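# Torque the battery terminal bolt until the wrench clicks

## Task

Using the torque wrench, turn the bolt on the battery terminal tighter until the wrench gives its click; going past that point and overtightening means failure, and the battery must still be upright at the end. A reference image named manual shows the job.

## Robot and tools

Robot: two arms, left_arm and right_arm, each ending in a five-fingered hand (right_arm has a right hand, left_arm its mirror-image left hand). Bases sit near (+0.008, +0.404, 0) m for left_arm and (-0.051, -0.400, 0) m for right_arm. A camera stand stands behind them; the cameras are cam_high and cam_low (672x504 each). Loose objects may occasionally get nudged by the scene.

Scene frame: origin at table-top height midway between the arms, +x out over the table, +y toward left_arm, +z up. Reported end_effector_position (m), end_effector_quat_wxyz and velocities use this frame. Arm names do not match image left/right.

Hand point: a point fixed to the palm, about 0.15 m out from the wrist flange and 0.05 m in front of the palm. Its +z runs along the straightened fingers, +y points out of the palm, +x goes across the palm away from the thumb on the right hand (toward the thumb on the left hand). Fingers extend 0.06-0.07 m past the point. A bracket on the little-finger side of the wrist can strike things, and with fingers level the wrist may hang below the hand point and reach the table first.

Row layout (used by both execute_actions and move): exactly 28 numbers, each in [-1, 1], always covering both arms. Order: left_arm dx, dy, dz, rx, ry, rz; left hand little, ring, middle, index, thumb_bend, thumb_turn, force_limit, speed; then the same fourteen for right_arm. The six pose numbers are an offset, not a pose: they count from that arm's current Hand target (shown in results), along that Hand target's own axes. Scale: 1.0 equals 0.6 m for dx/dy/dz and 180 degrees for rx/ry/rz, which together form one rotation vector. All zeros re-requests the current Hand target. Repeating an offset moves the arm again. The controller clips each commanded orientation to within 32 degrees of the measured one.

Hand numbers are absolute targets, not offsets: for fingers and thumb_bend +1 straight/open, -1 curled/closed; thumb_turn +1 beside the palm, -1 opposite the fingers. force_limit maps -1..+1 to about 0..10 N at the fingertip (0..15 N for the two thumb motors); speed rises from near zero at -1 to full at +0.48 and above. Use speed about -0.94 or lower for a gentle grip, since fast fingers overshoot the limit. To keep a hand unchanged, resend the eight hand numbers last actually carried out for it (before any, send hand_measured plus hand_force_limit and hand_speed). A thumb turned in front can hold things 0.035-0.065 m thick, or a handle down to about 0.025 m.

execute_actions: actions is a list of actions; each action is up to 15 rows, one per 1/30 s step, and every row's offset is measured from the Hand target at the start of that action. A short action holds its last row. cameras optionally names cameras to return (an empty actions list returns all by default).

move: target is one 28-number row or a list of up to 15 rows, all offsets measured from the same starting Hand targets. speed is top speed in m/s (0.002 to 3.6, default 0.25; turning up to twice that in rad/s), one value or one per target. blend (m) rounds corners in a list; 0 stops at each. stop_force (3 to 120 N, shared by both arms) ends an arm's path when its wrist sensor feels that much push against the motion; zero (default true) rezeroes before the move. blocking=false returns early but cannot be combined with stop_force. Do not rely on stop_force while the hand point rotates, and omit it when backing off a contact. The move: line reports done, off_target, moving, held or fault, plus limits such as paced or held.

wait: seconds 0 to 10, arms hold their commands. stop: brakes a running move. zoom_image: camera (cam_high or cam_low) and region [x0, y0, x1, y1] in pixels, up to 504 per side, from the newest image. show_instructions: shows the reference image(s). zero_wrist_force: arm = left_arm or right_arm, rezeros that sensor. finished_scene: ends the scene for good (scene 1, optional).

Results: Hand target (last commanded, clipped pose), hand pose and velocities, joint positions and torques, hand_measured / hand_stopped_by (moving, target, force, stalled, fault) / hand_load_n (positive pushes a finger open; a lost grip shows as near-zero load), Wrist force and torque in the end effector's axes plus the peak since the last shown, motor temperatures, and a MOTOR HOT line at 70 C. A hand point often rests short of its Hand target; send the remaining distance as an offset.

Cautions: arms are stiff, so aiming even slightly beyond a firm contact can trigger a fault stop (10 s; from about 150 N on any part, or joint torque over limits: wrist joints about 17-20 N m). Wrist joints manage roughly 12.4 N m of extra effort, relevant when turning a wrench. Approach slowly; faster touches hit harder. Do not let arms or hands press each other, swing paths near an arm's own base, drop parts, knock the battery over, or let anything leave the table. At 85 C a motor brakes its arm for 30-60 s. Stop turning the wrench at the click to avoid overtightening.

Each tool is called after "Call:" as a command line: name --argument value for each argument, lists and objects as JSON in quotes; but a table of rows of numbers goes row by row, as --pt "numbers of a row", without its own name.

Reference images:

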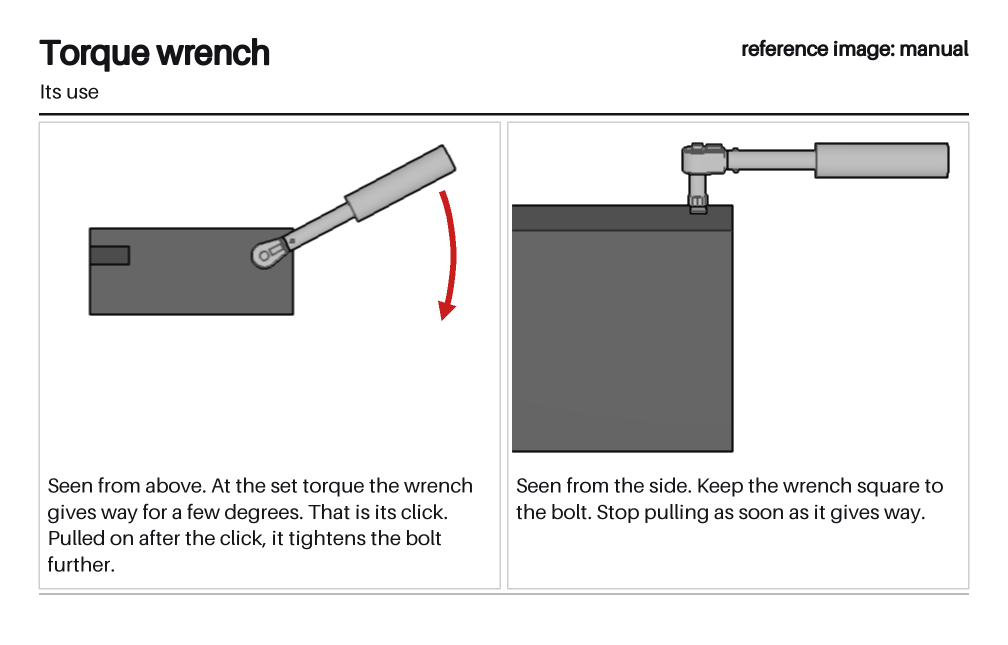

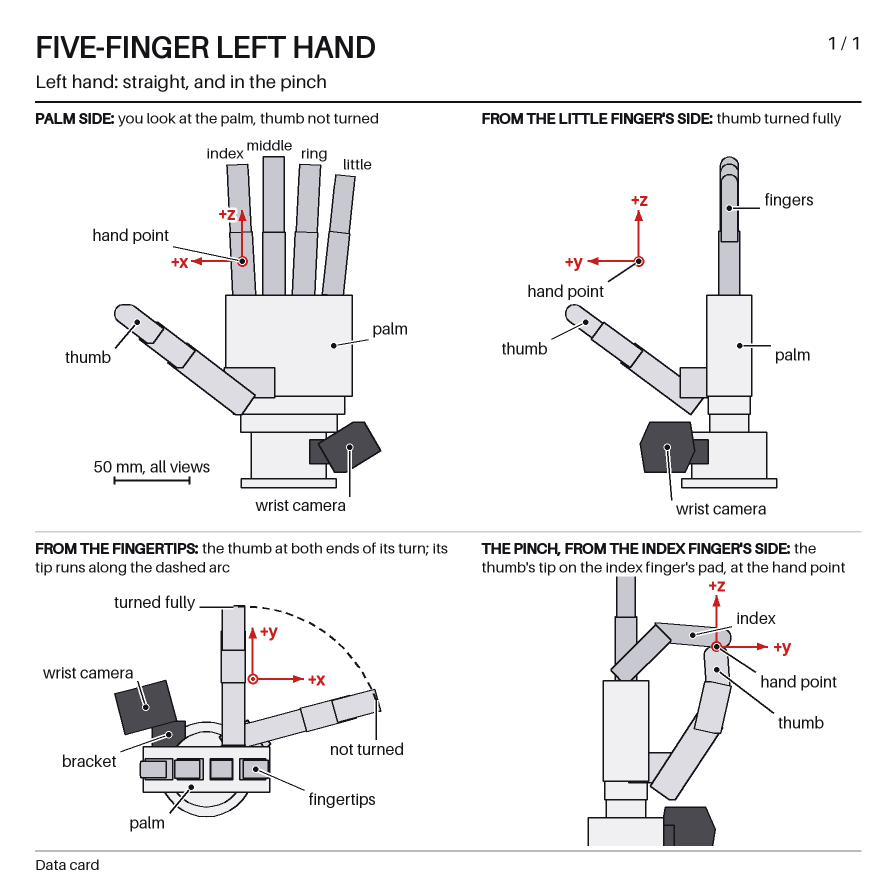

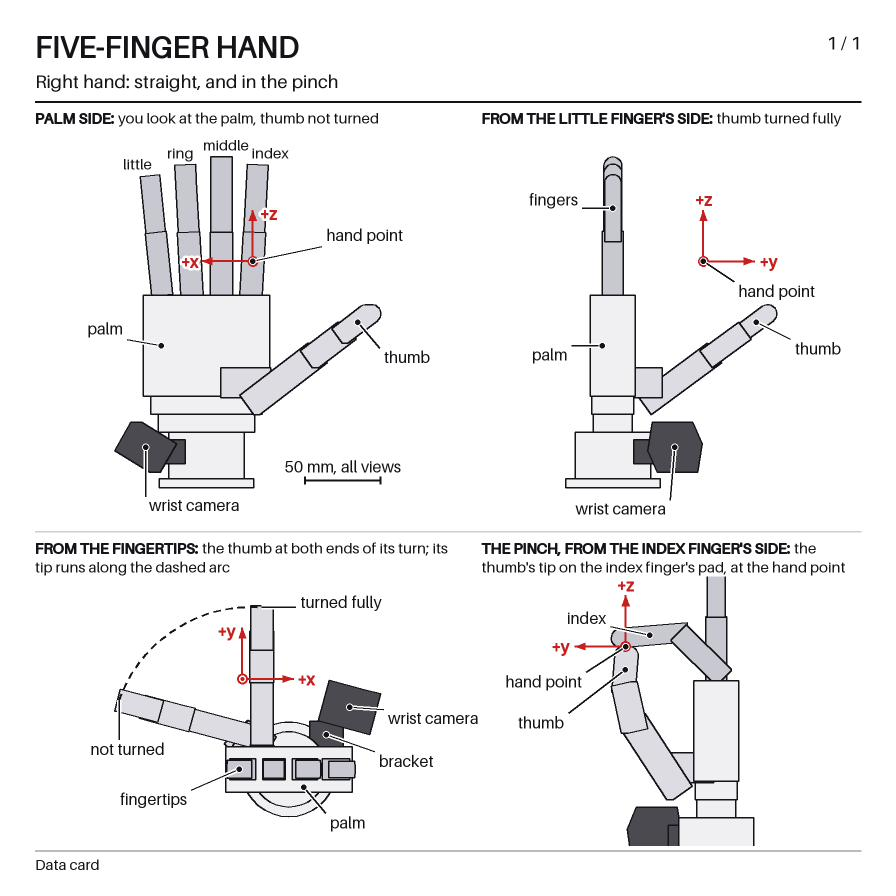

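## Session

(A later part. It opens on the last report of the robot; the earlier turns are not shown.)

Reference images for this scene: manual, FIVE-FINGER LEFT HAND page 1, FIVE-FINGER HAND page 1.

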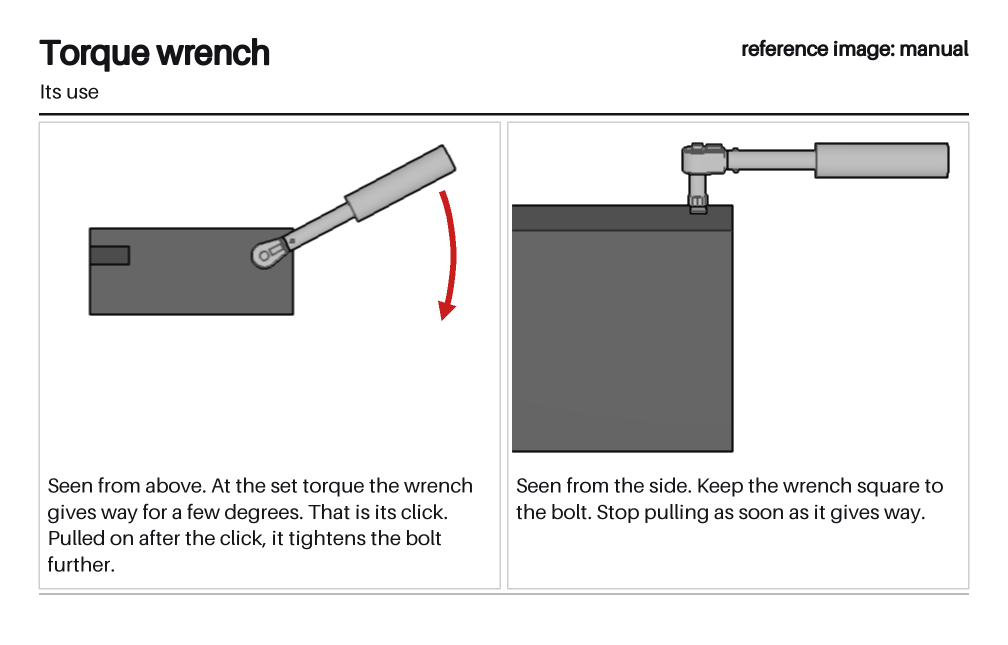

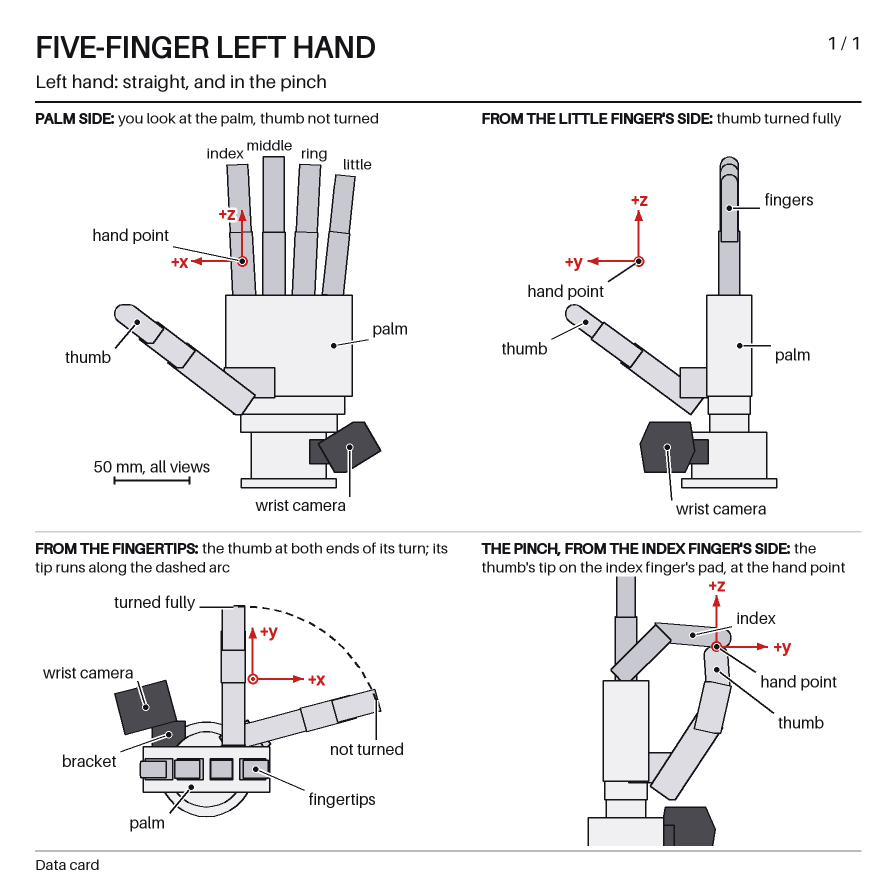

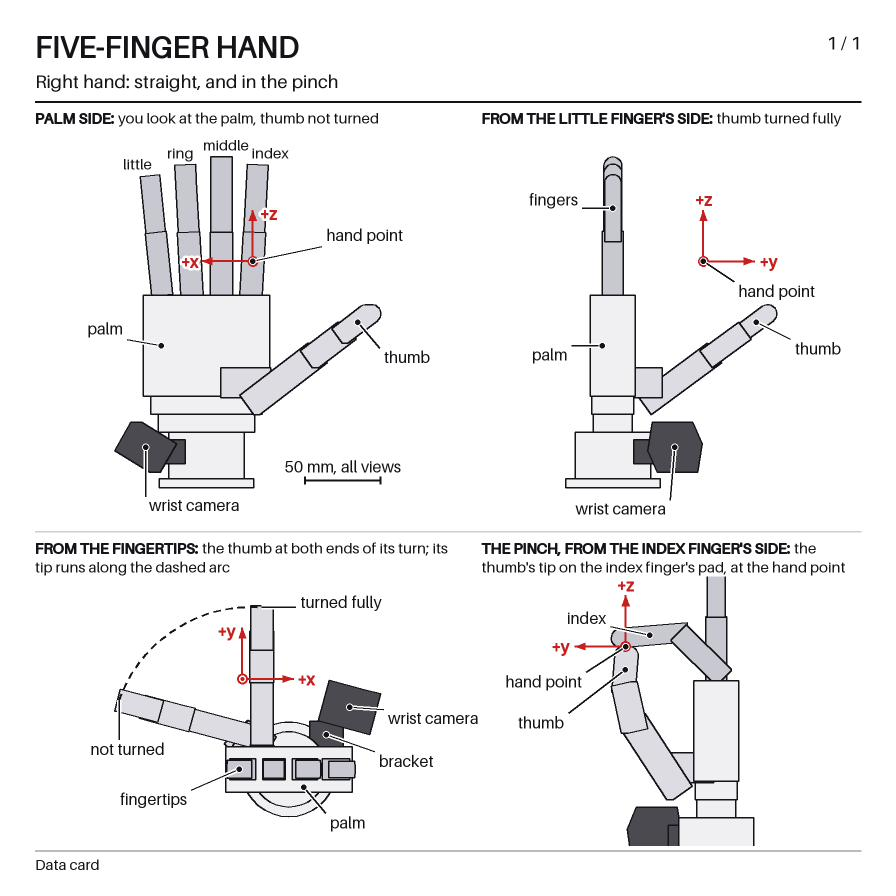

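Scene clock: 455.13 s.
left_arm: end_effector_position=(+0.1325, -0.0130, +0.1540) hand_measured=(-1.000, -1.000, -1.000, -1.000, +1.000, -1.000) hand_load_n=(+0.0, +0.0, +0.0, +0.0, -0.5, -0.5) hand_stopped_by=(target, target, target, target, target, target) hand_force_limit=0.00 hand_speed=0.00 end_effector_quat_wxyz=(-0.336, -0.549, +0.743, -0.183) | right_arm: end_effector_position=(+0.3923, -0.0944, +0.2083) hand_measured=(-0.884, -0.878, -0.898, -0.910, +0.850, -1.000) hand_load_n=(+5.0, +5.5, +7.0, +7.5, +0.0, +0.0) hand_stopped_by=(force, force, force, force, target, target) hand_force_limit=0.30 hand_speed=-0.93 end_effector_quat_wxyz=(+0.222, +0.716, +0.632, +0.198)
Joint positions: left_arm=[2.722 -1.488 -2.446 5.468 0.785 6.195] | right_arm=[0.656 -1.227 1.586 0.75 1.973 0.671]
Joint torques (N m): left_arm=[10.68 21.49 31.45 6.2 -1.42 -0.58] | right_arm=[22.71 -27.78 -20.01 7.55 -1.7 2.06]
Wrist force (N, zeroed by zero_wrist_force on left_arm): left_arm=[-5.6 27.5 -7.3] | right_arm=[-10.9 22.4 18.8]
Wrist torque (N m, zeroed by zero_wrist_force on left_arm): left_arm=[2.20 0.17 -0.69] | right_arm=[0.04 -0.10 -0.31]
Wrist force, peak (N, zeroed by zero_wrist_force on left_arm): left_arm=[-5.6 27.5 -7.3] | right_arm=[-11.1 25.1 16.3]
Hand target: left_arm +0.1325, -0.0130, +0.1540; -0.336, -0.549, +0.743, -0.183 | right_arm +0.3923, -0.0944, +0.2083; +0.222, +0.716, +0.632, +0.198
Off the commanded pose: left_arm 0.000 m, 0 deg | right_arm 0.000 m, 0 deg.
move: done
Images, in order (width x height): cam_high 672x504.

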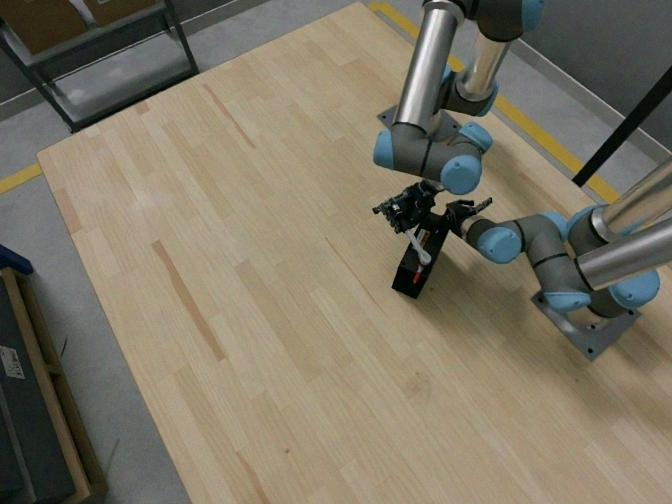

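Call:
move --target '[0,0,0,0,0,0,-1,-1,-1,-1,1,-1,0,0, -0.0007,-0.0022,-0.0015,0,-0.0019,0.0027,-1,-1,-1,-1,0.85,-1,0.3,-0.93]' --speed 0.015 --cameras '[]'

Scene clock: 456.27 s.
left_arm: end_effector_position=(+0.1325, -0.0130, +0.1540) hand_measured=(-1.000, -1.000, -1.000, -1.000, +1.000, -1.000) hand_load_n=(+0.0, +0.5, +0.0, +0.0, +0.0, +0.0) hand_stopped_by=(target, target, target, target, target, target) hand_force_limit=0.00 hand_speed=0.00 end_effector_quat_wxyz=(-0.336, -0.549, +0.743, -0.183) | right_arm: end_effector_position=(+0.3907, -0.0946, +0.2083) hand_measured=(-0.884, -0.878, -0.898, -0.910, +0.850, -1.000) hand_load_n=(+5.0, +5.5, +7.0, +7.5, +0.0, +0.0) hand_stopped_by=(force, force, force, force, target, target) hand_force_limit=0.30 hand_speed=-0.93 end_effector_quat_wxyz=(+0.223, +0.719, +0.628, +0.196)
Joint positions: left_arm=[2.722 -1.488 -2.446 5.468 0.785 6.195] | right_arm=[0.661 -1.224 1.584 0.755 1.98 0.686]
Joint torques (N m): left_arm=[11.42 21.79 31.94 6.12 -1.36 -0.61] | right_arm=[21.69 -30.76 -20.28 7.08 -1.56 2.21]
Wrist force (N, zeroed by zero_wrist_force on left_arm): left_arm=[-5.2 27.2 -7.5] | right_arm=[-11.5 21.7 18.4]
Wrist torque (N m, zeroed by zero_wrist_force on left_arm): left_arm=[2.18 0.13 -0.68] | right_arm=[0.05 0.04 -0.53]
Wrist force, peak (N, zeroed by zero_wrist_force on left_arm): left_arm=[-5.5 27.6 -7.3] | right_arm=[-10.9 23.0 18.8]
Hand target: left_arm +0.1325, -0.0130, +0.1540; -0.336, -0.549, +0.743, -0.183 | right_arm +0.3906, -0.0946, +0.2083; +0.223, +0.719, +0.628, +0.196
Off the commanded pose: left_arm 0.000 m, 0 deg | right_arm 0.000 m, 0 deg.
move: done
No camera images: "cameras" was empty.

Call:
move --target '[0,0,0,0,0,0,-1,-1,-1,-1,1,-1,0,0, -0.0007,-0.0027,-0.0018,0,-0.0019,0.0027,-1,-1,-1,-1,0.85,-1,0.3,-0.93]' --speed 0.015 --cameras '[]'

Scene clock: 459.83 s.
left_arm: end_effector_position=(+0.1325, -0.0130, +0.1540) hand_measured=(-1.000, -1.000, -1.000, -1.000, +1.000, -1.000) hand_load_n=(+0.0, +0.5, +0.0, +0.0, +0.0, -0.5) hand_stopped_by=(target, target, target, target, target, target) hand_force_limit=0.00 hand_speed=0.00 end_effector_quat_wxyz=(-0.336, -0.549, +0.743, -0.183) | right_arm: end_effector_position=(+0.3887, -0.0947, +0.2083) hand_measured=(-0.884, -0.878, -0.898, -0.910, +0.850, -1.000) hand_load_n=(+5.5, +5.5, +7.0, +7.5, +0.0, +0.0) hand_stopped_by=(force, force, force, force, target, target) hand_force_limit=0.30 hand_speed=-0.93 end_effector_quat_wxyz=(+0.224, +0.722, +0.625, +0.195)
Joint positions: left_arm=[2.722 -1.488 -2.446 5.468 0.785 6.195] | right_arm=[0.666 -1.222 1.582 0.761 1.987 0.701]
Joint torques (N m): left_arm=[10.74 20.65 31.01 6.2 -1.52 -0.53] | right_arm=[23.73 -28.01 -18.47 7.92 -1.74 1.94]
Wrist force (N, zeroed by zero_wrist_force on left_arm): left_arm=[-6.0 28.4 -7.6] | right_arm=[-10.4 24.8 19.6]
Wrist torque (N m, zeroed by zero_wrist_force on left_arm): left_arm=[2.24 0.21 -0.71] | right_arm=[0.07 -0.17 -0.06]
Wrist force, peak (N, zeroed by zero_wrist_force on left_arm): left_arm=[-5.7 28.4 -7.8] | right_arm=[-10.6 24.8 19.7]
Hand target: left_arm +0.1325, -0.0130, +0.1540; -0.336, -0.549, +0.743, -0.183 | right_arm +0.3887, -0.0947, +0.2083; +0.224, +0.722, +0.625, +0.195
Off the commanded pose: left_arm 0.000 m, 0 deg | right_arm 0.000 m, 0 deg.
move: done
No camera images: "cameras" was empty.

Call:
move --target '[0,0,0,0,0,0,-1,-1,-1,-1,1,-1,0,0, -0.0007,-0.0022,-0.0015,0,-0.0019,0.0027,-1,-1,-1,-1,0.85,-1,0.3,-0.93]' --speed 0.015 --cameras '[]'

Scene clock: 460.77 s.
left_arm: end_effector_position=(+0.1325, -0.0130, +0.1540) hand_measured=(-1.000, -1.000, -1.000, -1.000, +1.000, -1.000) hand_load_n=(+0.0, +0.0, +0.0, +0.0, +0.0, +0.0) hand_stopped_by=(target, target, target, target, target, target) hand_force_limit=0.00 hand_speed=0.00 end_effector_quat_wxyz=(-0.336, -0.549, +0.743, -0.183) | right_arm: end_effector_position=(+0.3870, -0.0949, +0.2083) hand_measured=(-0.884, -0.878, -0.898, -0.910, +0.850, -1.000) hand_load_n=(+5.0, +5.5, +6.5, +7.0, -0.5, +0.0) hand_stopped_by=(force, force, force, force, target, target) hand_force_limit=0.30 hand_speed=-0.93 end_effector_quat_wxyz=(+0.225, +0.726, +0.621, +0.194)
Joint positions: left_arm=[2.722 -1.488 -2.446 5.468 0.785 6.195] | right_arm=[0.671 -1.219 1.579 0.767 1.993 0.716]
Joint torques (N m): left_arm=[11.22 20.52 31.17 6.06 -1.35 -0.49] | right_arm=[22.59 -28.85 -19.34 7.76 -1.41 2.04]
Wrist force (N, zeroed by zero_wrist_force on left_arm): left_arm=[-5.7 27.5 -7.7] | right_arm=[-9.8 24.1 19.1]
Wrist torque (N m, zeroed by zero_wrist_force on left_arm): left_arm=[2.16 0.22 -0.69] | right_arm=[0.07 -0.22 0.06]
Wrist force, peak (N, zeroed by zero_wrist_force on left_arm): left_arm=[-6.0 28.6 -8.1] | right_arm=[-10.5 25.3 19.5]
Hand target: left_arm +0.1325, -0.0130, +0.1540; -0.336, -0.549, +0.743, -0.183 | right_arm +0.3870, -0.0949, +0.2083; +0.225, +0.726, +0.621, +0.194
Off the commanded pose: left_arm 0.000 m, 0 deg | right_arm 0.000 m, 0 deg.
move: done
No camera images: "cameras" was empty.

Call:
execute_actions --actions '[]'

Call:
zoom_image --camera "cam_high" --region '[370, 195, 470, 310]'

Call:
zoom_image --camera "cam_high" --region '[400, 225, 440, 270]'

Call:
zoom_image --camera "cam_low" --region '[430, 170, 510, 250]'

Scene clock: 461.33 s.
left_arm: end_effector_position=(+0.1325, -0.0130, +0.1540) hand_measured=(-1.000, -1.000, -1.000, -1.000, +1.000, -1.000) hand_load_n=(+0.0, +0.0, +0.0, +0.0, +0.0, +0.0) hand_stopped_by=(target, target, target, target, target, target) hand_force_limit=0.00 hand_speed=0.00 end_effector_quat_wxyz=(-0.336, -0.549, +0.743, -0.183) | right_arm: end_effector_position=(+0.3870, -0.0949, +0.2083) hand_measured=(-0.884, -0.878, -0.898, -0.910, +0.850, -1.000) hand_load_n=(+5.0, +5.5, +7.0, +7.0, +0.0, +0.0) hand_stopped_by=(force, force, force, force, target, target) hand_force_limit=0.30 hand_speed=-0.93 end_effector_quat_wxyz=(+0.225, +0.726, +0.621, +0.194)
Joint positions: left_arm=[2.722 -1.488 -2.446 5.468 0.785 6.195] | right_arm=[0.671 -1.219 1.579 0.767 1.993 0.717]
Joint velocities: within noise
Joint torques (N m): left_arm=[11.51 20.36 31.34 6.14 -1.33 -0.54] | right_arm=[24.25 -29.5 -19.03 7.58 -1.73 1.97]
Motor temperatures (°C): left_arm=[24 22 29 33 37 37] | right_arm=[28 26 27 32 33 37]
Wrist force (N, zeroed by zero_wrist_force on left_arm): left_arm=[-5.3 27.8 -7.5] | right_arm=[-9.5 23.8 19.4]
Wrist torque (N m, zeroed by zero_wrist_force on left_arm): left_arm=[2.20 0.15 -0.67] | right_arm=[0.02 -0.27 0.09]
Wrist force, peak (N, zeroed by zero_wrist_force on left_arm): left_arm=[-5.4 28.0 -7.7] | right_arm=[-9.7 24.1 19.5]
Hand target: left_arm +0.1325, -0.0130, +0.1540; -0.336, -0.549, +0.743, -0.183 | right_arm +0.3870, -0.0949, +0.2083; +0.225, +0.726, +0.621, +0.194
Off the commanded pose: left_arm 0.000 m, 0 deg | right_arm 0.000 m, 0 deg.

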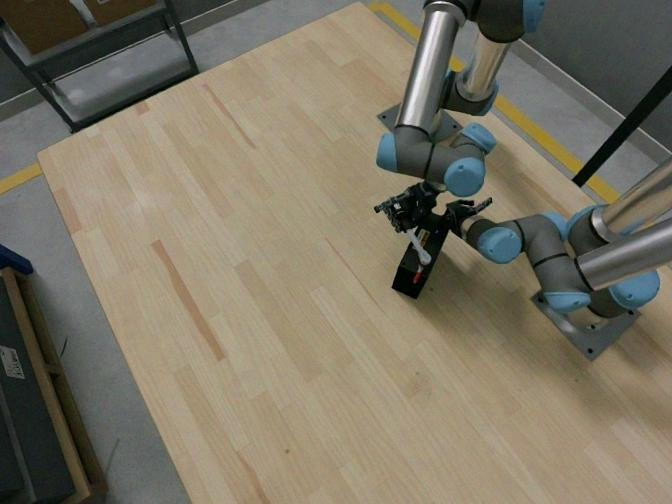

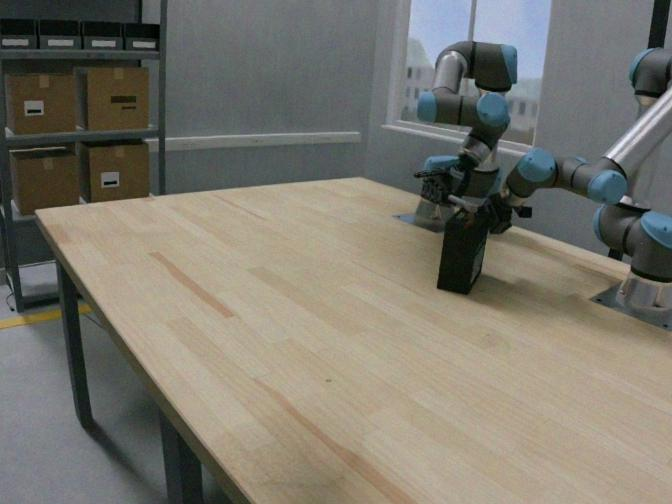

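Scaled by 4.383 from the camera's 672x504 image, which has a finer 960x720 frame.

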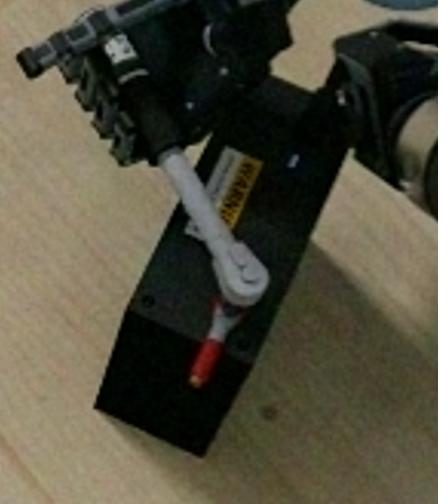

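Scaled by 11.200 from the camera's 672x504 image, which has a finer 960x720 frame.

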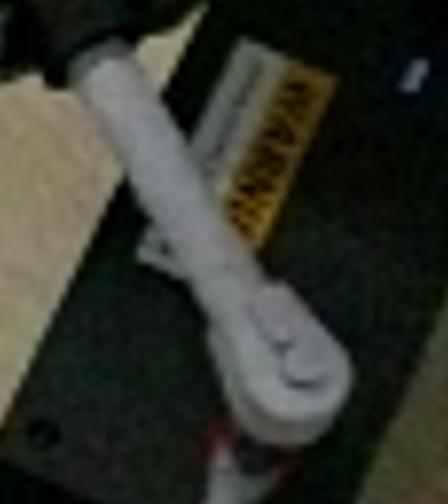

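Scaled by 6.300 from the camera's 672x504 image, which has a finer 960x720 frame.

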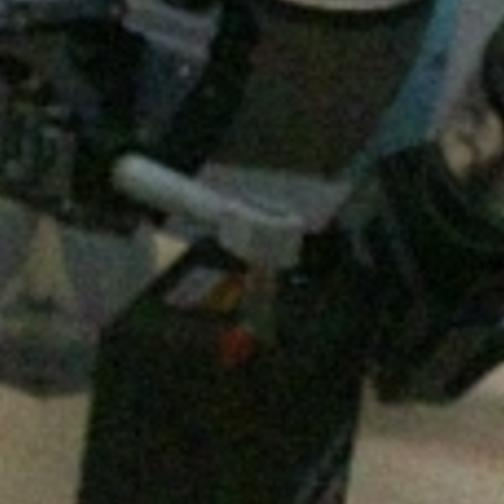

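Call:
move --target '[0,0,0,0,0,0,-1,-1,-1,-1,1,-1,0,0, -0.0006,-0.0020,-0.0014,0,-0.0016,0.0023,-1,-1,-1,-1,0.85,-1,0.3,-0.93]' --speed 0.01 --cameras '[]'

Scene clock: 463.53 s.
left_arm: end_effector_position=(+0.1325, -0.0130, +0.1540) hand_measured=(-1.000, -1.000, -1.000, -1.000, +1.000, -1.000) hand_load_n=(+0.0, +0.0, +0.0, +0.0, +0.0, +0.0) hand_stopped_by=(target, target, target, target, target, target) hand_force_limit=0.00 hand_speed=0.00 end_effector_quat_wxyz=(-0.336, -0.549, +0.743, -0.183) | right_arm: end_effector_position=(+0.3855, -0.0950, +0.2083) hand_measured=(-0.884, -0.878, -0.898, -0.910, +0.850, -1.000) hand_load_n=(+5.5, +6.0, +6.0, +6.0, +0.0, +0.0) hand_stopped_by=(force, force, force, force, target, target) hand_force_limit=0.30 hand_speed=-0.93 end_effector_quat_wxyz=(+0.226, +0.728, +0.618, +0.193)
Joint positions: left_arm=[2.722 -1.488 -2.446 5.468 0.785 6.195] | right_arm=[0.675 -1.216 1.577 0.772 1.999 0.729]
Joint torques (N m): left_arm=[11.96 21.1 31.46 5.98 -1.16 -0.38] | right_arm=[22.51 -31.19 -19.8 8.89 -0.84 1.27]
Wrist force (N, zeroed by zero_wrist_force on left_arm): left_arm=[-3.2 25.0 -4.7] | right_arm=[-3.9 21.6 20.0]
Wrist torque (N m, zeroed by zero_wrist_force on left_arm): left_arm=[1.86 0.07 -0.51] | right_arm=[-0.11 -0.76 0.75]
Wrist force, peak (N, zeroed by zero_wrist_force on left_arm): left_arm=[-5.4 28.1 -7.5] | right_arm=[-9.7 24.4 19.3]
Hand target: left_arm +0.1325, -0.0130, +0.1540; -0.336, -0.549, +0.743, -0.183 | right_arm +0.3855, -0.0951, +0.2083; +0.226, +0.728, +0.618, +0.193
Off the commanded pose: left_arm 0.000 m, 0 deg | right_arm 0.000 m, 0 deg.
move: done
No camera images: "cameras" was empty.

Call:
execute_actions --actions '[]'

Call:
zoom_image --camera "cam_high" --region '[370, 195, 470, 310]'

Call:
zoom_image --camera "cam_high" --region '[400, 225, 440, 270]'

Call:
zoom_image --camera "cam_low" --region '[430, 170, 510, 250]'

Scene clock: 463.93 s.
left_arm: end_effector_position=(+0.1325, -0.0130, +0.1540) hand_measured=(-1.000, -1.000, -1.000, -1.000, +1.000, -1.000) hand_load_n=(+0.0, +0.0, +0.0, +0.0, +0.0, +0.0) hand_stopped_by=(target, target, target, target, target, target) hand_force_limit=0.00 hand_speed=0.00 end_effector_quat_wxyz=(-0.336, -0.549, +0.743, -0.183) | right_arm: end_effector_position=(+0.3855, -0.0951, +0.2083) hand_measured=(-0.884, -0.878, -0.898, -0.910, +0.850, -1.000) hand_load_n=(+5.5, +6.0, +6.0, +6.0, +0.0, +0.0) hand_stopped_by=(force, force, force, force, target, target) hand_force_limit=0.30 hand_speed=-0.93 end_effector_quat_wxyz=(+0.226, +0.728, +0.618, +0.193)
Joint positions: left_arm=[2.722 -1.488 -2.446 5.468 0.785 6.195] | right_arm=[0.675 -1.216 1.577 0.772 1.999 0.729]
Joint velocities: within noise
Joint torques (N m): left_arm=[11.87 20.7 31.46 6.23 -1.33 -0.44] | right_arm=[20.4 -30.18 -19.94 8.36 -0.87 1.33]
Motor temperatures (°C): left_arm=[24 22 29 33 37 37] | right_arm=[28 26 27 32 33 37]
Wrist force (N, zeroed by zero_wrist_force on left_arm): left_arm=[-3.1 24.8 -4.7] | right_arm=[-3.8 21.4 19.9]
Wrist torque (N m, zeroed by zero_wrist_force on left_arm): left_arm=[1.82 0.06 -0.50] | right_arm=[-0.11 -0.77 0.75]
Wrist force, peak (N, zeroed by zero_wrist_force on left_arm): left_arm=[-3.2 25.4 -4.7] | right_arm=[-4.0 21.5 20.3]
Hand target: left_arm +0.1325, -0.0130, +0.1540; -0.336, -0.549, +0.743, -0.183 | right_arm +0.3855, -0.0951, +0.2083; +0.226, +0.728, +0.618, +0.193
Off the commanded pose: left_arm 0.000 m, 0 deg | right_arm 0.000 m, 0 deg.

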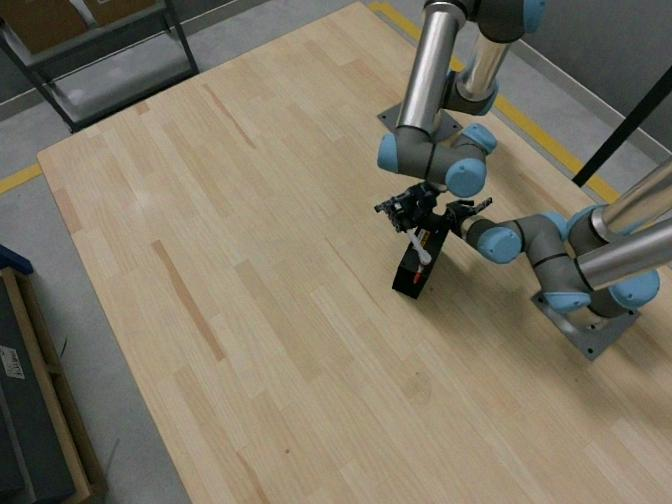

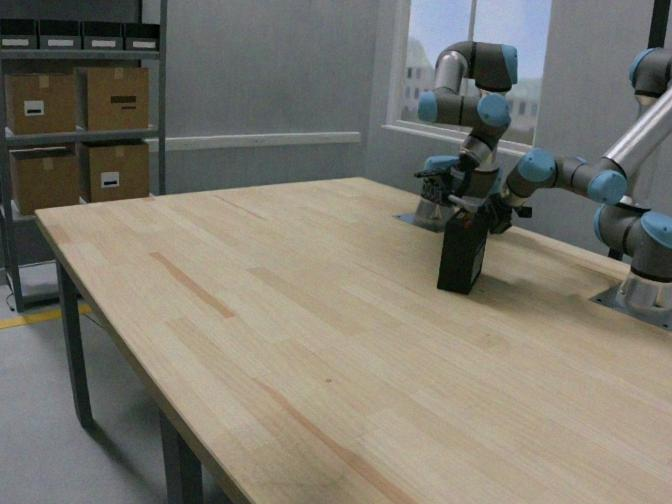

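Scaled by 4.383 from the camera's 672x504 image, which has a finer 960x720 frame.

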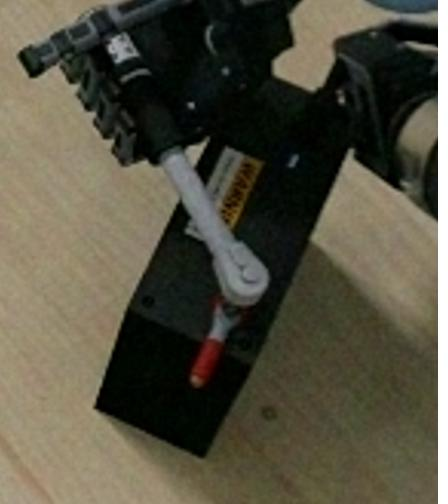

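Scaled by 11.200 from the camera's 672x504 image, which has a finer 960x720 frame.

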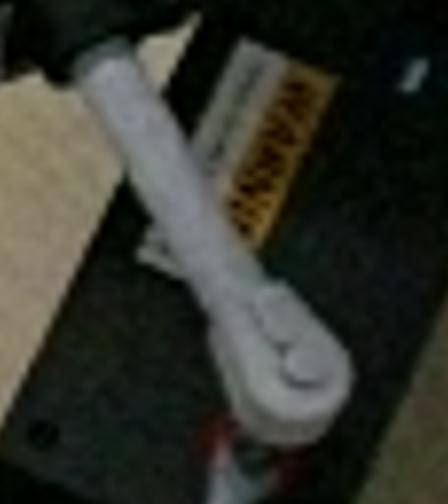

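Scaled by 6.300 from the camera's 672x504 image, which has a finer 960x720 frame.

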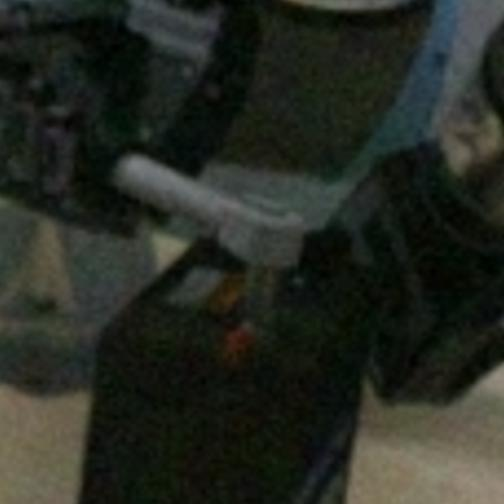

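Call:
move --target '[0,0,0,0,0,0,-1,-1,-1,-1,1,-1,0,0, -0.0006,-0.0019,-0.0013,0,-0.0016,0.0023,-1,-1,-1,-1,0.85,-1,0.3,-0.93]' --speed 0.01 --cameras '[]'

Scene clock: 465.50 s.
left_arm: end_effector_position=(+0.1325, -0.0130, +0.1540) hand_measured=(-1.000, -1.000, -1.000, -1.000, +1.000, -1.000) hand_load_n=(+0.0, +0.0, +0.0, +0.0, +0.0, +0.0) hand_stopped_by=(target, target, target, target, target, target) hand_force_limit=0.00 hand_speed=0.00 end_effector_quat_wxyz=(-0.336, -0.549, +0.743, -0.183) | right_arm: end_effector_position=(+0.3841, -0.0952, +0.2083) hand_measured=(-0.884, -0.878, -0.898, -0.910, +0.850, -1.000) hand_load_n=(+6.5, +6.5, +6.0, +5.5, +0.0, -0.5) hand_stopped_by=(force, force, force, force, target, target) hand_force_limit=0.30 hand_speed=-0.93 end_effector_quat_wxyz=(+0.226, +0.731, +0.614, +0.192)
Joint positions: left_arm=[2.722 -1.488 -2.446 5.468 0.785 6.195] | right_arm=[0.679 -1.214 1.575 0.777 2.004 0.742]
Joint torques (N m): left_arm=[11.21 19.5 31.34 6.12 -1.51 -0.41] | right_arm=[18.67 -32.68 -20.65 8.02 -0.27 1.47]
Wrist force (N, zeroed by zero_wrist_force on left_arm): left_arm=[-2.3 21.3 -2.6] | right_arm=[-0.7 13.9 19.9]
Wrist torque (N m, zeroed by zero_wrist_force on left_arm): left_arm=[1.57 0.03 -0.43] | right_arm=[-0.38 -1.03 0.71]
Wrist force, peak (N, zeroed by zero_wrist_force on left_arm): left_arm=[-3.4 25.4 -4.4] | right_arm=[-4.2 21.5 20.3]
Hand target: left_arm +0.1325, -0.0130, +0.1540; -0.336, -0.549, +0.743, -0.183 | right_arm +0.3841, -0.0952, +0.2083; +0.226, +0.731, +0.614, +0.192
Off the commanded pose: left_arm 0.000 m, 0 deg | right_arm 0.000 m, 0 deg.
move: done
No camera images: "cameras" was empty.

Call:
move --target '[0,0,0,0,0,0,-1,-1,-1,-1,1,-1,0,0, -0.0006,-0.0019,-0.0013,0,-0.0016,0.0023,-1,-1,-1,-1,0.85,-1,0.3,-0.93]' --speed 0.01 --cameras '["cam_high"]'

Call:
zoom_image --camera "cam_high" --region '[400, 225, 440, 270]'

Call:
zoom_image --camera "cam_high" --region '[370, 195, 470, 310]'

Scene clock: 467.03 s.
left_arm: end_effector_position=(+0.1325, -0.0130, +0.1540) hand_measured=(-1.000, -1.000, -1.000, -1.000, +1.000, -1.000) hand_load_n=(+0.5, +0.0, +0.0, +0.0, +0.0, +0.0) hand_stopped_by=(target, target, target, target, target, target) hand_force_limit=0.00 hand_speed=0.00 end_effector_quat_wxyz=(-0.336, -0.549, +0.743, -0.183) | right_arm: end_effector_position=(+0.3827, -0.0953, +0.2083) hand_measured=(-0.884, -0.878, -0.898, -0.910, +0.850, -1.000) hand_load_n=(+7.0, +6.5, +6.0, +4.5, +0.0, +0.0) hand_stopped_by=(force, force, force, force, target, target) hand_force_limit=0.30 hand_speed=-0.93 end_effector_quat_wxyz=(+0.227, +0.734, +0.611, +0.191)
Joint positions: left_arm=[2.722 -1.488 -2.446 5.468 0.785 6.195] | right_arm=[0.683 -1.211 1.572 0.782 2.01 0.755]
Joint torques (N m): left_arm=[11.9 19.86 31.34 6.12 -1.39 -0.28] | right_arm=[17.57 -33.67 -21.94 7.72 0.26 1.25]
Wrist force (N, zeroed by zero_wrist_force on left_arm): left_arm=[-0.7 19.7 -0.8] | right_arm=[2.2 9.9 19.3]
Wrist torque (N m, zeroed by zero_wrist_force on left_arm): left_arm=[1.34 -0.03 -0.31] | right_arm=[-0.54 -1.23 0.77]
Wrist force, peak (N, zeroed by zero_wrist_force on left_arm): left_arm=[-2.5 21.6 -2.6] | right_arm=[-0.4 13.7 20.3]
Hand target: left_arm +0.1325, -0.0130, +0.1540; -0.336, -0.549, +0.743, -0.183 | right_arm +0.3827, -0.0953, +0.2083; +0.227, +0.734, +0.611, +0.191
Off the commanded pose: left_arm 0.000 m, 0 deg | right_arm 0.000 m, 0 deg.
move: done
Images, in order (width x height): cam_high 672x504.

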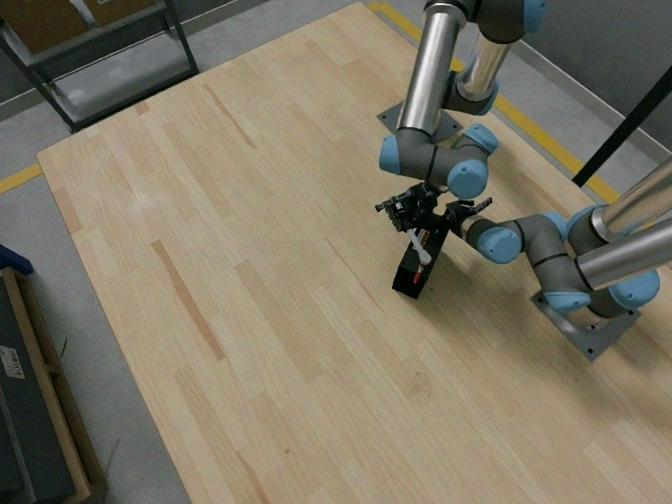

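Scaled by 11.200 from the camera's 672x504 image, which has a finer 960x720 frame.

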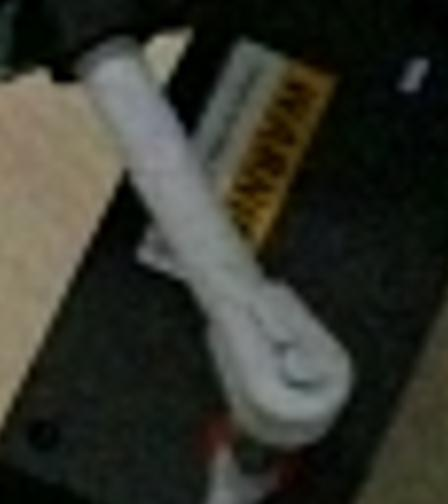

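Scaled by 4.383 from the camera's 672x504 image, which has a finer 960x720 frame.

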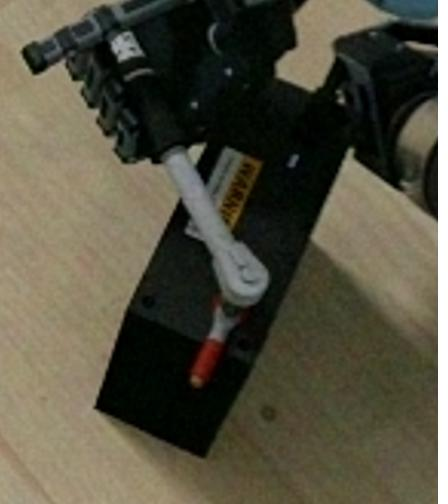

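Call:
move --target '[0,0,0,0,0,0,-1,-1,-1,-1,1,-1,0,0, 0.0023,0.0070,0.0060,0,0.0063,-0.0091,-1,-1,-1,-1,0.85,-1,0.3,-0.93]' --speed 0.02 --cameras '[]'

Scene clock: 468.87 s.
left_arm: end_effector_position=(+0.1325, -0.0130, +0.1540) hand_measured=(-1.000, -1.000, -1.000, -1.000, +1.000, -1.000) hand_load_n=(+0.0, +0.0, +0.0, +0.0, +0.0, +0.0) hand_stopped_by=(target, target, target, target, target, target) hand_force_limit=0.00 hand_speed=0.00 end_effector_quat_wxyz=(-0.336, -0.549, +0.743, -0.183) | right_arm: end_effector_position=(+0.3883, -0.0949, +0.2077) hand_measured=(-0.884, -0.878, -0.898, -0.910, +0.850, -1.000) hand_load_n=(+4.0, +5.5, +7.5, +8.5, +0.0, +0.0) hand_stopped_by=(force, force, force, force, target, target) hand_force_limit=0.30 hand_speed=-0.93 end_effector_quat_wxyz=(+0.224, +0.723, +0.624, +0.195)
Joint positions: left_arm=[2.722 -1.488 -2.446 5.468 0.785 6.195] | right_arm=[0.667 -1.221 1.582 0.761 1.988 0.704]
Joint torques (N m): left_arm=[11.33 19.61 30.22 5.56 -1.48 -0.31] | right_arm=[1.58 -39.78 -6.44 -0.84 -5.25 -1.56]
Wrist force (N, zeroed by zero_wrist_force on left_arm): left_arm=[-4.3 26.1 -4.3] | right_arm=[-11.1 17.9 6.7]
Wrist torque (N m, zeroed by zero_wrist_force on left_arm): left_arm=[1.87 0.15 -0.59] | right_arm=[0.51 0.63 -0.47]
Wrist force, peak (N, zeroed by zero_wrist_force on left_arm): left_arm=[-3.9 26.5 -4.5] | right_arm=[-10.3 23.6 13.0]
Hand target: left_arm +0.1325, -0.0130, +0.1540; -0.336, -0.549, +0.743, -0.183 | right_arm +0.3883, -0.0949, +0.2077; +0.224, +0.723, +0.624, +0.195
Off the commanded pose: left_arm 0.000 m, 0 deg | right_arm 0.000 m, 0 deg.
move: done
No camera images: "cameras" was empty.

Call:
move --target '[0,0,0,0,0,0,-1,-1,-1,-1,1,-1,0,0, 0.0023,0.0077,0.0053,0,0.0063,-0.0091,-1,-1,-1,-1,0.85,-1,0.3,-0.93]' --speed 0.02 --cameras '[]'

Scene clock: 470.67 s.
left_arm: end_effector_position=(+0.1325, -0.0130, +0.1540) hand_measured=(-1.000, -1.000, -1.000, -1.000, +1.000, -1.000) hand_load_n=(+0.0, +0.0, +0.0, +0.0, +0.0, +0.0) hand_stopped_by=(target, target, target, target, target, target) hand_force_limit=0.00 hand_speed=0.00 end_effector_quat_wxyz=(-0.336, -0.549, +0.743, -0.183) | right_arm: end_effector_position=(+0.3941, -0.0944, +0.2077) hand_measured=(-0.884, -0.878, -0.898, -0.910, +0.850, -1.000) hand_load_n=(+5.5, +6.0, +7.0, +7.0, +0.0, +0.0) hand_stopped_by=(force, force, force, force, target, target) hand_force_limit=0.30 hand_speed=-0.93 end_effector_quat_wxyz=(+0.220, +0.712, +0.636, +0.199) end_effector_velocity=(+0.000, +0.000, +0.000) end_effector_angular_velocity=(-0.003, +0.000, +0.004)
Joint positions: left_arm=[2.722 -1.488 -2.446 5.468 0.785 6.195] | right_arm=[0.65 -1.23 1.591 0.742 1.965 0.654]
Joint velocities: left_arm=[within noise] | right_arm=[0 0 0.001 -0.001 0 -0.005]
Joint torques (N m): left_arm=[11.43 18.9 25.54 4.19 -1.49 -0.2] | right_arm=[-7.96 -43.19 -13.36 -2.07 -0.78 -1.78]
Wrist force (N, zeroed by zero_wrist_force on left_arm): left_arm=[2.0 6.0 2.3] | right_arm=[-2.2 -2.7 1.6]
Wrist torque (N m, zeroed by zero_wrist_force on left_arm): left_arm=[0.21 -0.19 -0.01] | right_arm=[-0.10 -0.12 -0.38]
Wrist force, peak (N, zeroed by zero_wrist_force on left_arm): left_arm=[-4.2 26.3 -4.8] | right_arm=[-11.0 18.0 6.2]
Hand target: left_arm +0.1325, -0.0130, +0.1540; -0.336, -0.549, +0.743, -0.183 | right_arm +0.3941, -0.0944, +0.2077; +0.220, +0.712, +0.636, +0.199
Off the commanded pose: left_arm 0.000 m, 0 deg | right_arm 0.000 m, 0 deg.
move: done
No camera images: "cameras" was empty.

Call:
move --target '[0,0.12,0,0,0,0,-1,-1,-1,-1,1,-1,0,0, 0,0,0,0,0,0,-1,-1,-1,-1,0.85,-1,0.3,-0.93]' --speed 0.1 --cameras '["cam_high"]'

Call:
zoom_image --camera "cam_high" --region '[370, 195, 470, 310]'

Scene clock: 474.00 s.
left_arm: end_effector_position=(+0.0648, +0.0107, +0.1611) hand_measured=(-1.000, -1.000, -1.000, -1.000, +1.000, -1.000) hand_load_n=(+0.0, +0.0, +0.0, +0.0, +0.0, -0.5) hand_stopped_by=(target, target, target, target, target, target) hand_force_limit=0.00 hand_speed=0.00 end_effector_quat_wxyz=(-0.337, -0.549, +0.743, -0.183) | right_arm: end_effector_position=(+0.3941, -0.0944, +0.2077) hand_measured=(-0.884, -0.878, -0.898, -0.910, +0.850, -1.000) hand_load_n=(+6.0, +6.0, +7.0, +7.0, +0.0, +0.0) hand_stopped_by=(force, force, force, force, target, target) hand_force_limit=0.30 hand_speed=-0.93 end_effector_quat_wxyz=(+0.220, +0.712, +0.636, +0.199)
Joint positions: left_arm=[2.705 -1.27 -2.583 5.405 0.785 6.171] | right_arm=[0.65 -1.23 1.591 0.742 1.965 0.654]
Joint torques (N m): left_arm=[9.63 16.68 7.71 0.22 -0.04 1.73] | right_arm=[-7.53 -41.76 -13.79 -2.06 -1.06 -2.04]
Wrist force (N, zeroed by zero_wrist_force on left_arm): left_arm=[1.2 -0.7 -0.5] | right_arm=[-2.2 -2.7 1.3]
Wrist torque (N m, zeroed by zero_wrist_force on left_arm): left_arm=[-0.08 -0.19 0.16] | right_arm=[-0.11 -0.11 -0.36]
Wrist force, peak (N, zeroed by zero_wrist_force on left_arm): left_arm=[1.9 5.8 2.3] | right_arm=[-2.3 -3.0 1.6]
Hand target: left_arm +0.0648, +0.0107, +0.1611; -0.336, -0.549, +0.743, -0.183 | right_arm +0.3941, -0.0944, +0.2077; +0.220, +0.712, +0.636, +0.199
Off the commanded pose: left_arm 0.000 m, 0 deg | right_arm 0.000 m, 0 deg.
move: done
Images, in order (width x height): cam_high 672x504.

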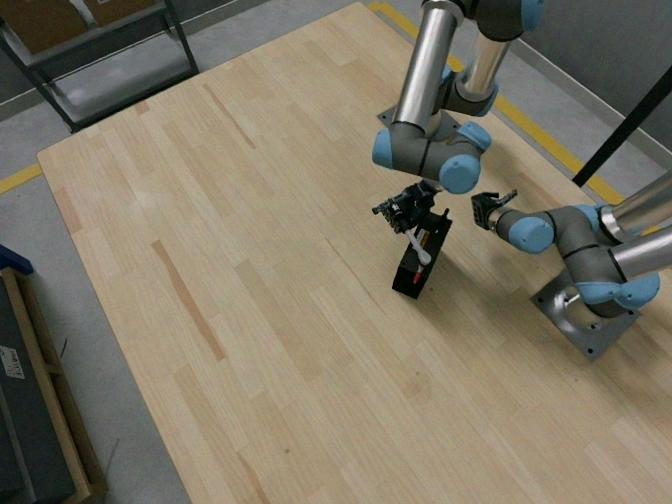

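Scaled by 4.383 from the camera's 672x504 image, which has a finer 960x720 frame.

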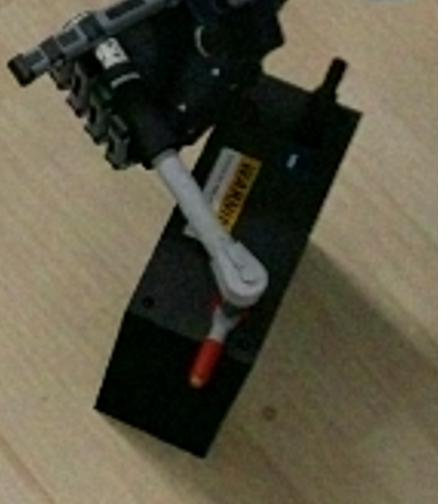

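Call:
move --target '[0,0,0,0,0,0,-1,-1,-1,-1,1,-1,0,0, 0,0,0,0,0,0,-0.62,-0.62,-0.62,-0.62,0.85,-1,0.3,-0.8]' --speed 0.05 --cameras '[]'

Call:
move --target '[0,0,0,0,0,0,-1,-1,-1,-1,1,-1,0,0, 0,-0.0095,0.0137,0,0,0,-0.62,-0.62,-0.62,-0.62,0.85,-1,0.3,-0.8]' --speed 0.02 --cameras '["cam_low","cam_high"]'

Call:
zoom_image --camera "cam_low" --region '[410, 170, 500, 240]'

Call:
zoom_image --camera "cam_high" --region '[370, 195, 470, 310]'

Scene clock: 475.33 s.
left_arm: end_effector_position=(+0.0648, +0.0107, +0.1611) hand_measured=(-1.000, -1.000, -1.000, -1.000, +1.000, -1.000) hand_load_n=(+0.0, +0.0, +0.0, +0.0, +0.0, +0.0) hand_stopped_by=(target, target, target, target, target, target) hand_force_limit=0.00 hand_speed=0.00 end_effector_quat_wxyz=(-0.336, -0.549, +0.743, -0.183) | right_arm: end_effector_position=(+0.3941, -0.0944, +0.2077) hand_measured=(-0.620, -0.620, -0.620, -0.620, +0.850, -1.000) hand_load_n=(+0.0, +0.0, +0.0, +0.0, +0.0, +0.0) hand_stopped_by=(target, target, target, target, target, target) hand_force_limit=0.30 hand_speed=-0.80 end_effector_quat_wxyz=(+0.220, +0.712, +0.636, +0.199)
Joint positions: left_arm=[2.705 -1.27 -2.583 5.405 0.785 6.171] | right_arm=[0.65 -1.23 1.591 0.742 1.965 0.654]
Joint torques (N m): left_arm=[9.47 17.61 7.46 0.3 0.98 1.83] | right_arm=[-0.68 -37.78 -13.09 1.13 1.4 -1.85]
Wrist force (N, zeroed by zero_wrist_force on left_arm): left_arm=[0.7 -0.4 -0.2] | right_arm=[0.1 -0.5 1.2]
Wrist torque (N m, zeroed by zero_wrist_force on left_arm): left_arm=[-0.05 -0.11 0.13] | right_arm=[-0.03 -0.14 0.07]
Wrist force, peak (N, zeroed by zero_wrist_force on left_arm): left_arm=[1.3 -0.7 -0.4] | right_arm=[-2.1 -2.9 1.6]
Hand target: left_arm +0.0648, +0.0107, +0.1611; -0.336, -0.549, +0.743, -0.183 | right_arm +0.3941, -0.0944, +0.2077; +0.220, +0.712, +0.636, +0.199
Off the commanded pose: left_arm 0.000 m, 0 deg | right_arm 0.000 m, 0 deg.
move: done
No camera images: "cameras" was empty.

Scene clock: 476.17 s.
left_arm: end_effector_position=(+0.0648, +0.0107, +0.1611) hand_measured=(-1.000, -1.000, -1.000, -1.000, +1.000, -1.000) hand_load_n=(+0.0, +0.0, +0.0, +0.0, +0.0, +0.0) hand_stopped_by=(target, target, target, target, target, target) hand_force_limit=0.00 hand_speed=0.00 end_effector_quat_wxyz=(-0.336, -0.549, +0.743, -0.183) | right_arm: end_effector_position=(+0.3941, -0.0944, +0.1978) hand_measured=(-0.620, -0.620, -0.620, -0.620, +0.850, -1.000) hand_load_n=(+0.0, +0.0, +0.0, +0.0, +0.0, +0.0) hand_stopped_by=(target, target, target, target, target, target) hand_force_limit=0.30 hand_speed=-0.80 end_effector_quat_wxyz=(+0.220, +0.712, +0.636, +0.199)
Joint positions: left_arm=[2.705 -1.27 -2.583 5.405 0.785 6.171] | right_arm=[0.651 -1.222 1.606 0.718 1.965 0.654]
Joint torques (N m): left_arm=[9.33 16.2 7.87 0.35 0.94 1.67] | right_arm=[8.47 -26.42 -10.14 -1.54 1.86 1.44]
Wrist force (N, zeroed by zero_wrist_force on left_arm): left_arm=[1.1 -0.5 -0.4] | right_arm=[0.5 0.1 0.3]
Wrist torque (N m, zeroed by zero_wrist_force on left_arm): left_arm=[-0.05 -0.18 0.15] | right_arm=[0.07 -0.09 0.10]
Wrist force, peak (N, zeroed by zero_wrist_force on left_arm): left_arm=[1.2 -0.4 -0.5] | right_arm=[0.1 -0.4 1.3]
Hand target: left_arm +0.0648, +0.0107, +0.1611; -0.336, -0.549, +0.743, -0.183 | right_arm +0.3941, -0.0944, +0.1977; +0.220, +0.712, +0.636, +0.199
Off the commanded pose: left_arm 0.000 m, 0 deg | right_arm 0.000 m, 0 deg.
move: done

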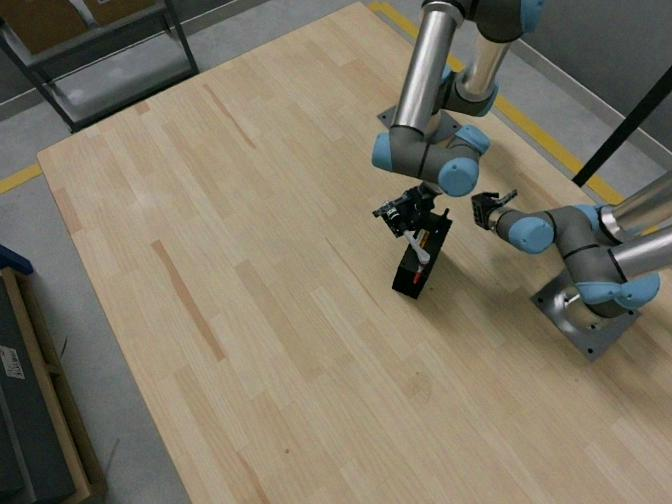

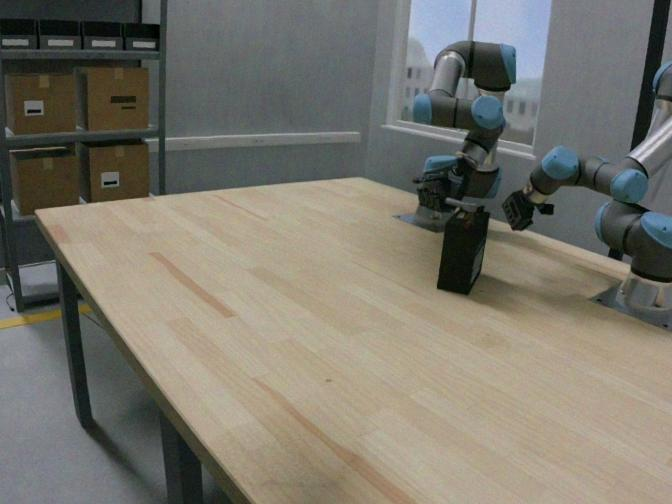

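Scaled by 5.600 from the camera's 672x504 image, which has a finer 960x720 frame.

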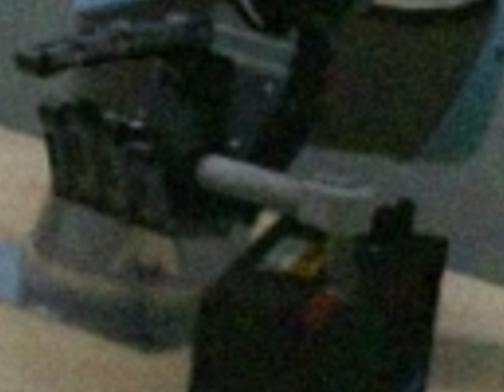

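Scaled by 4.383 from the camera's 672x504 image, which has a finer 960x720 frame.

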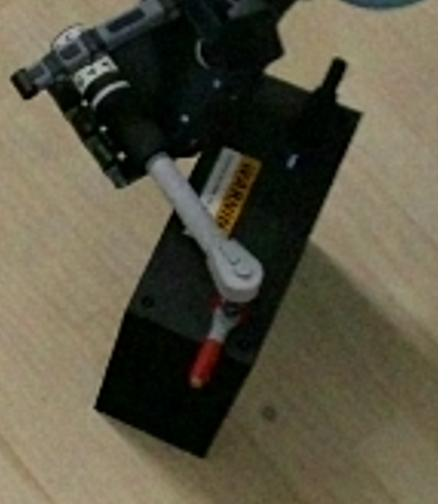

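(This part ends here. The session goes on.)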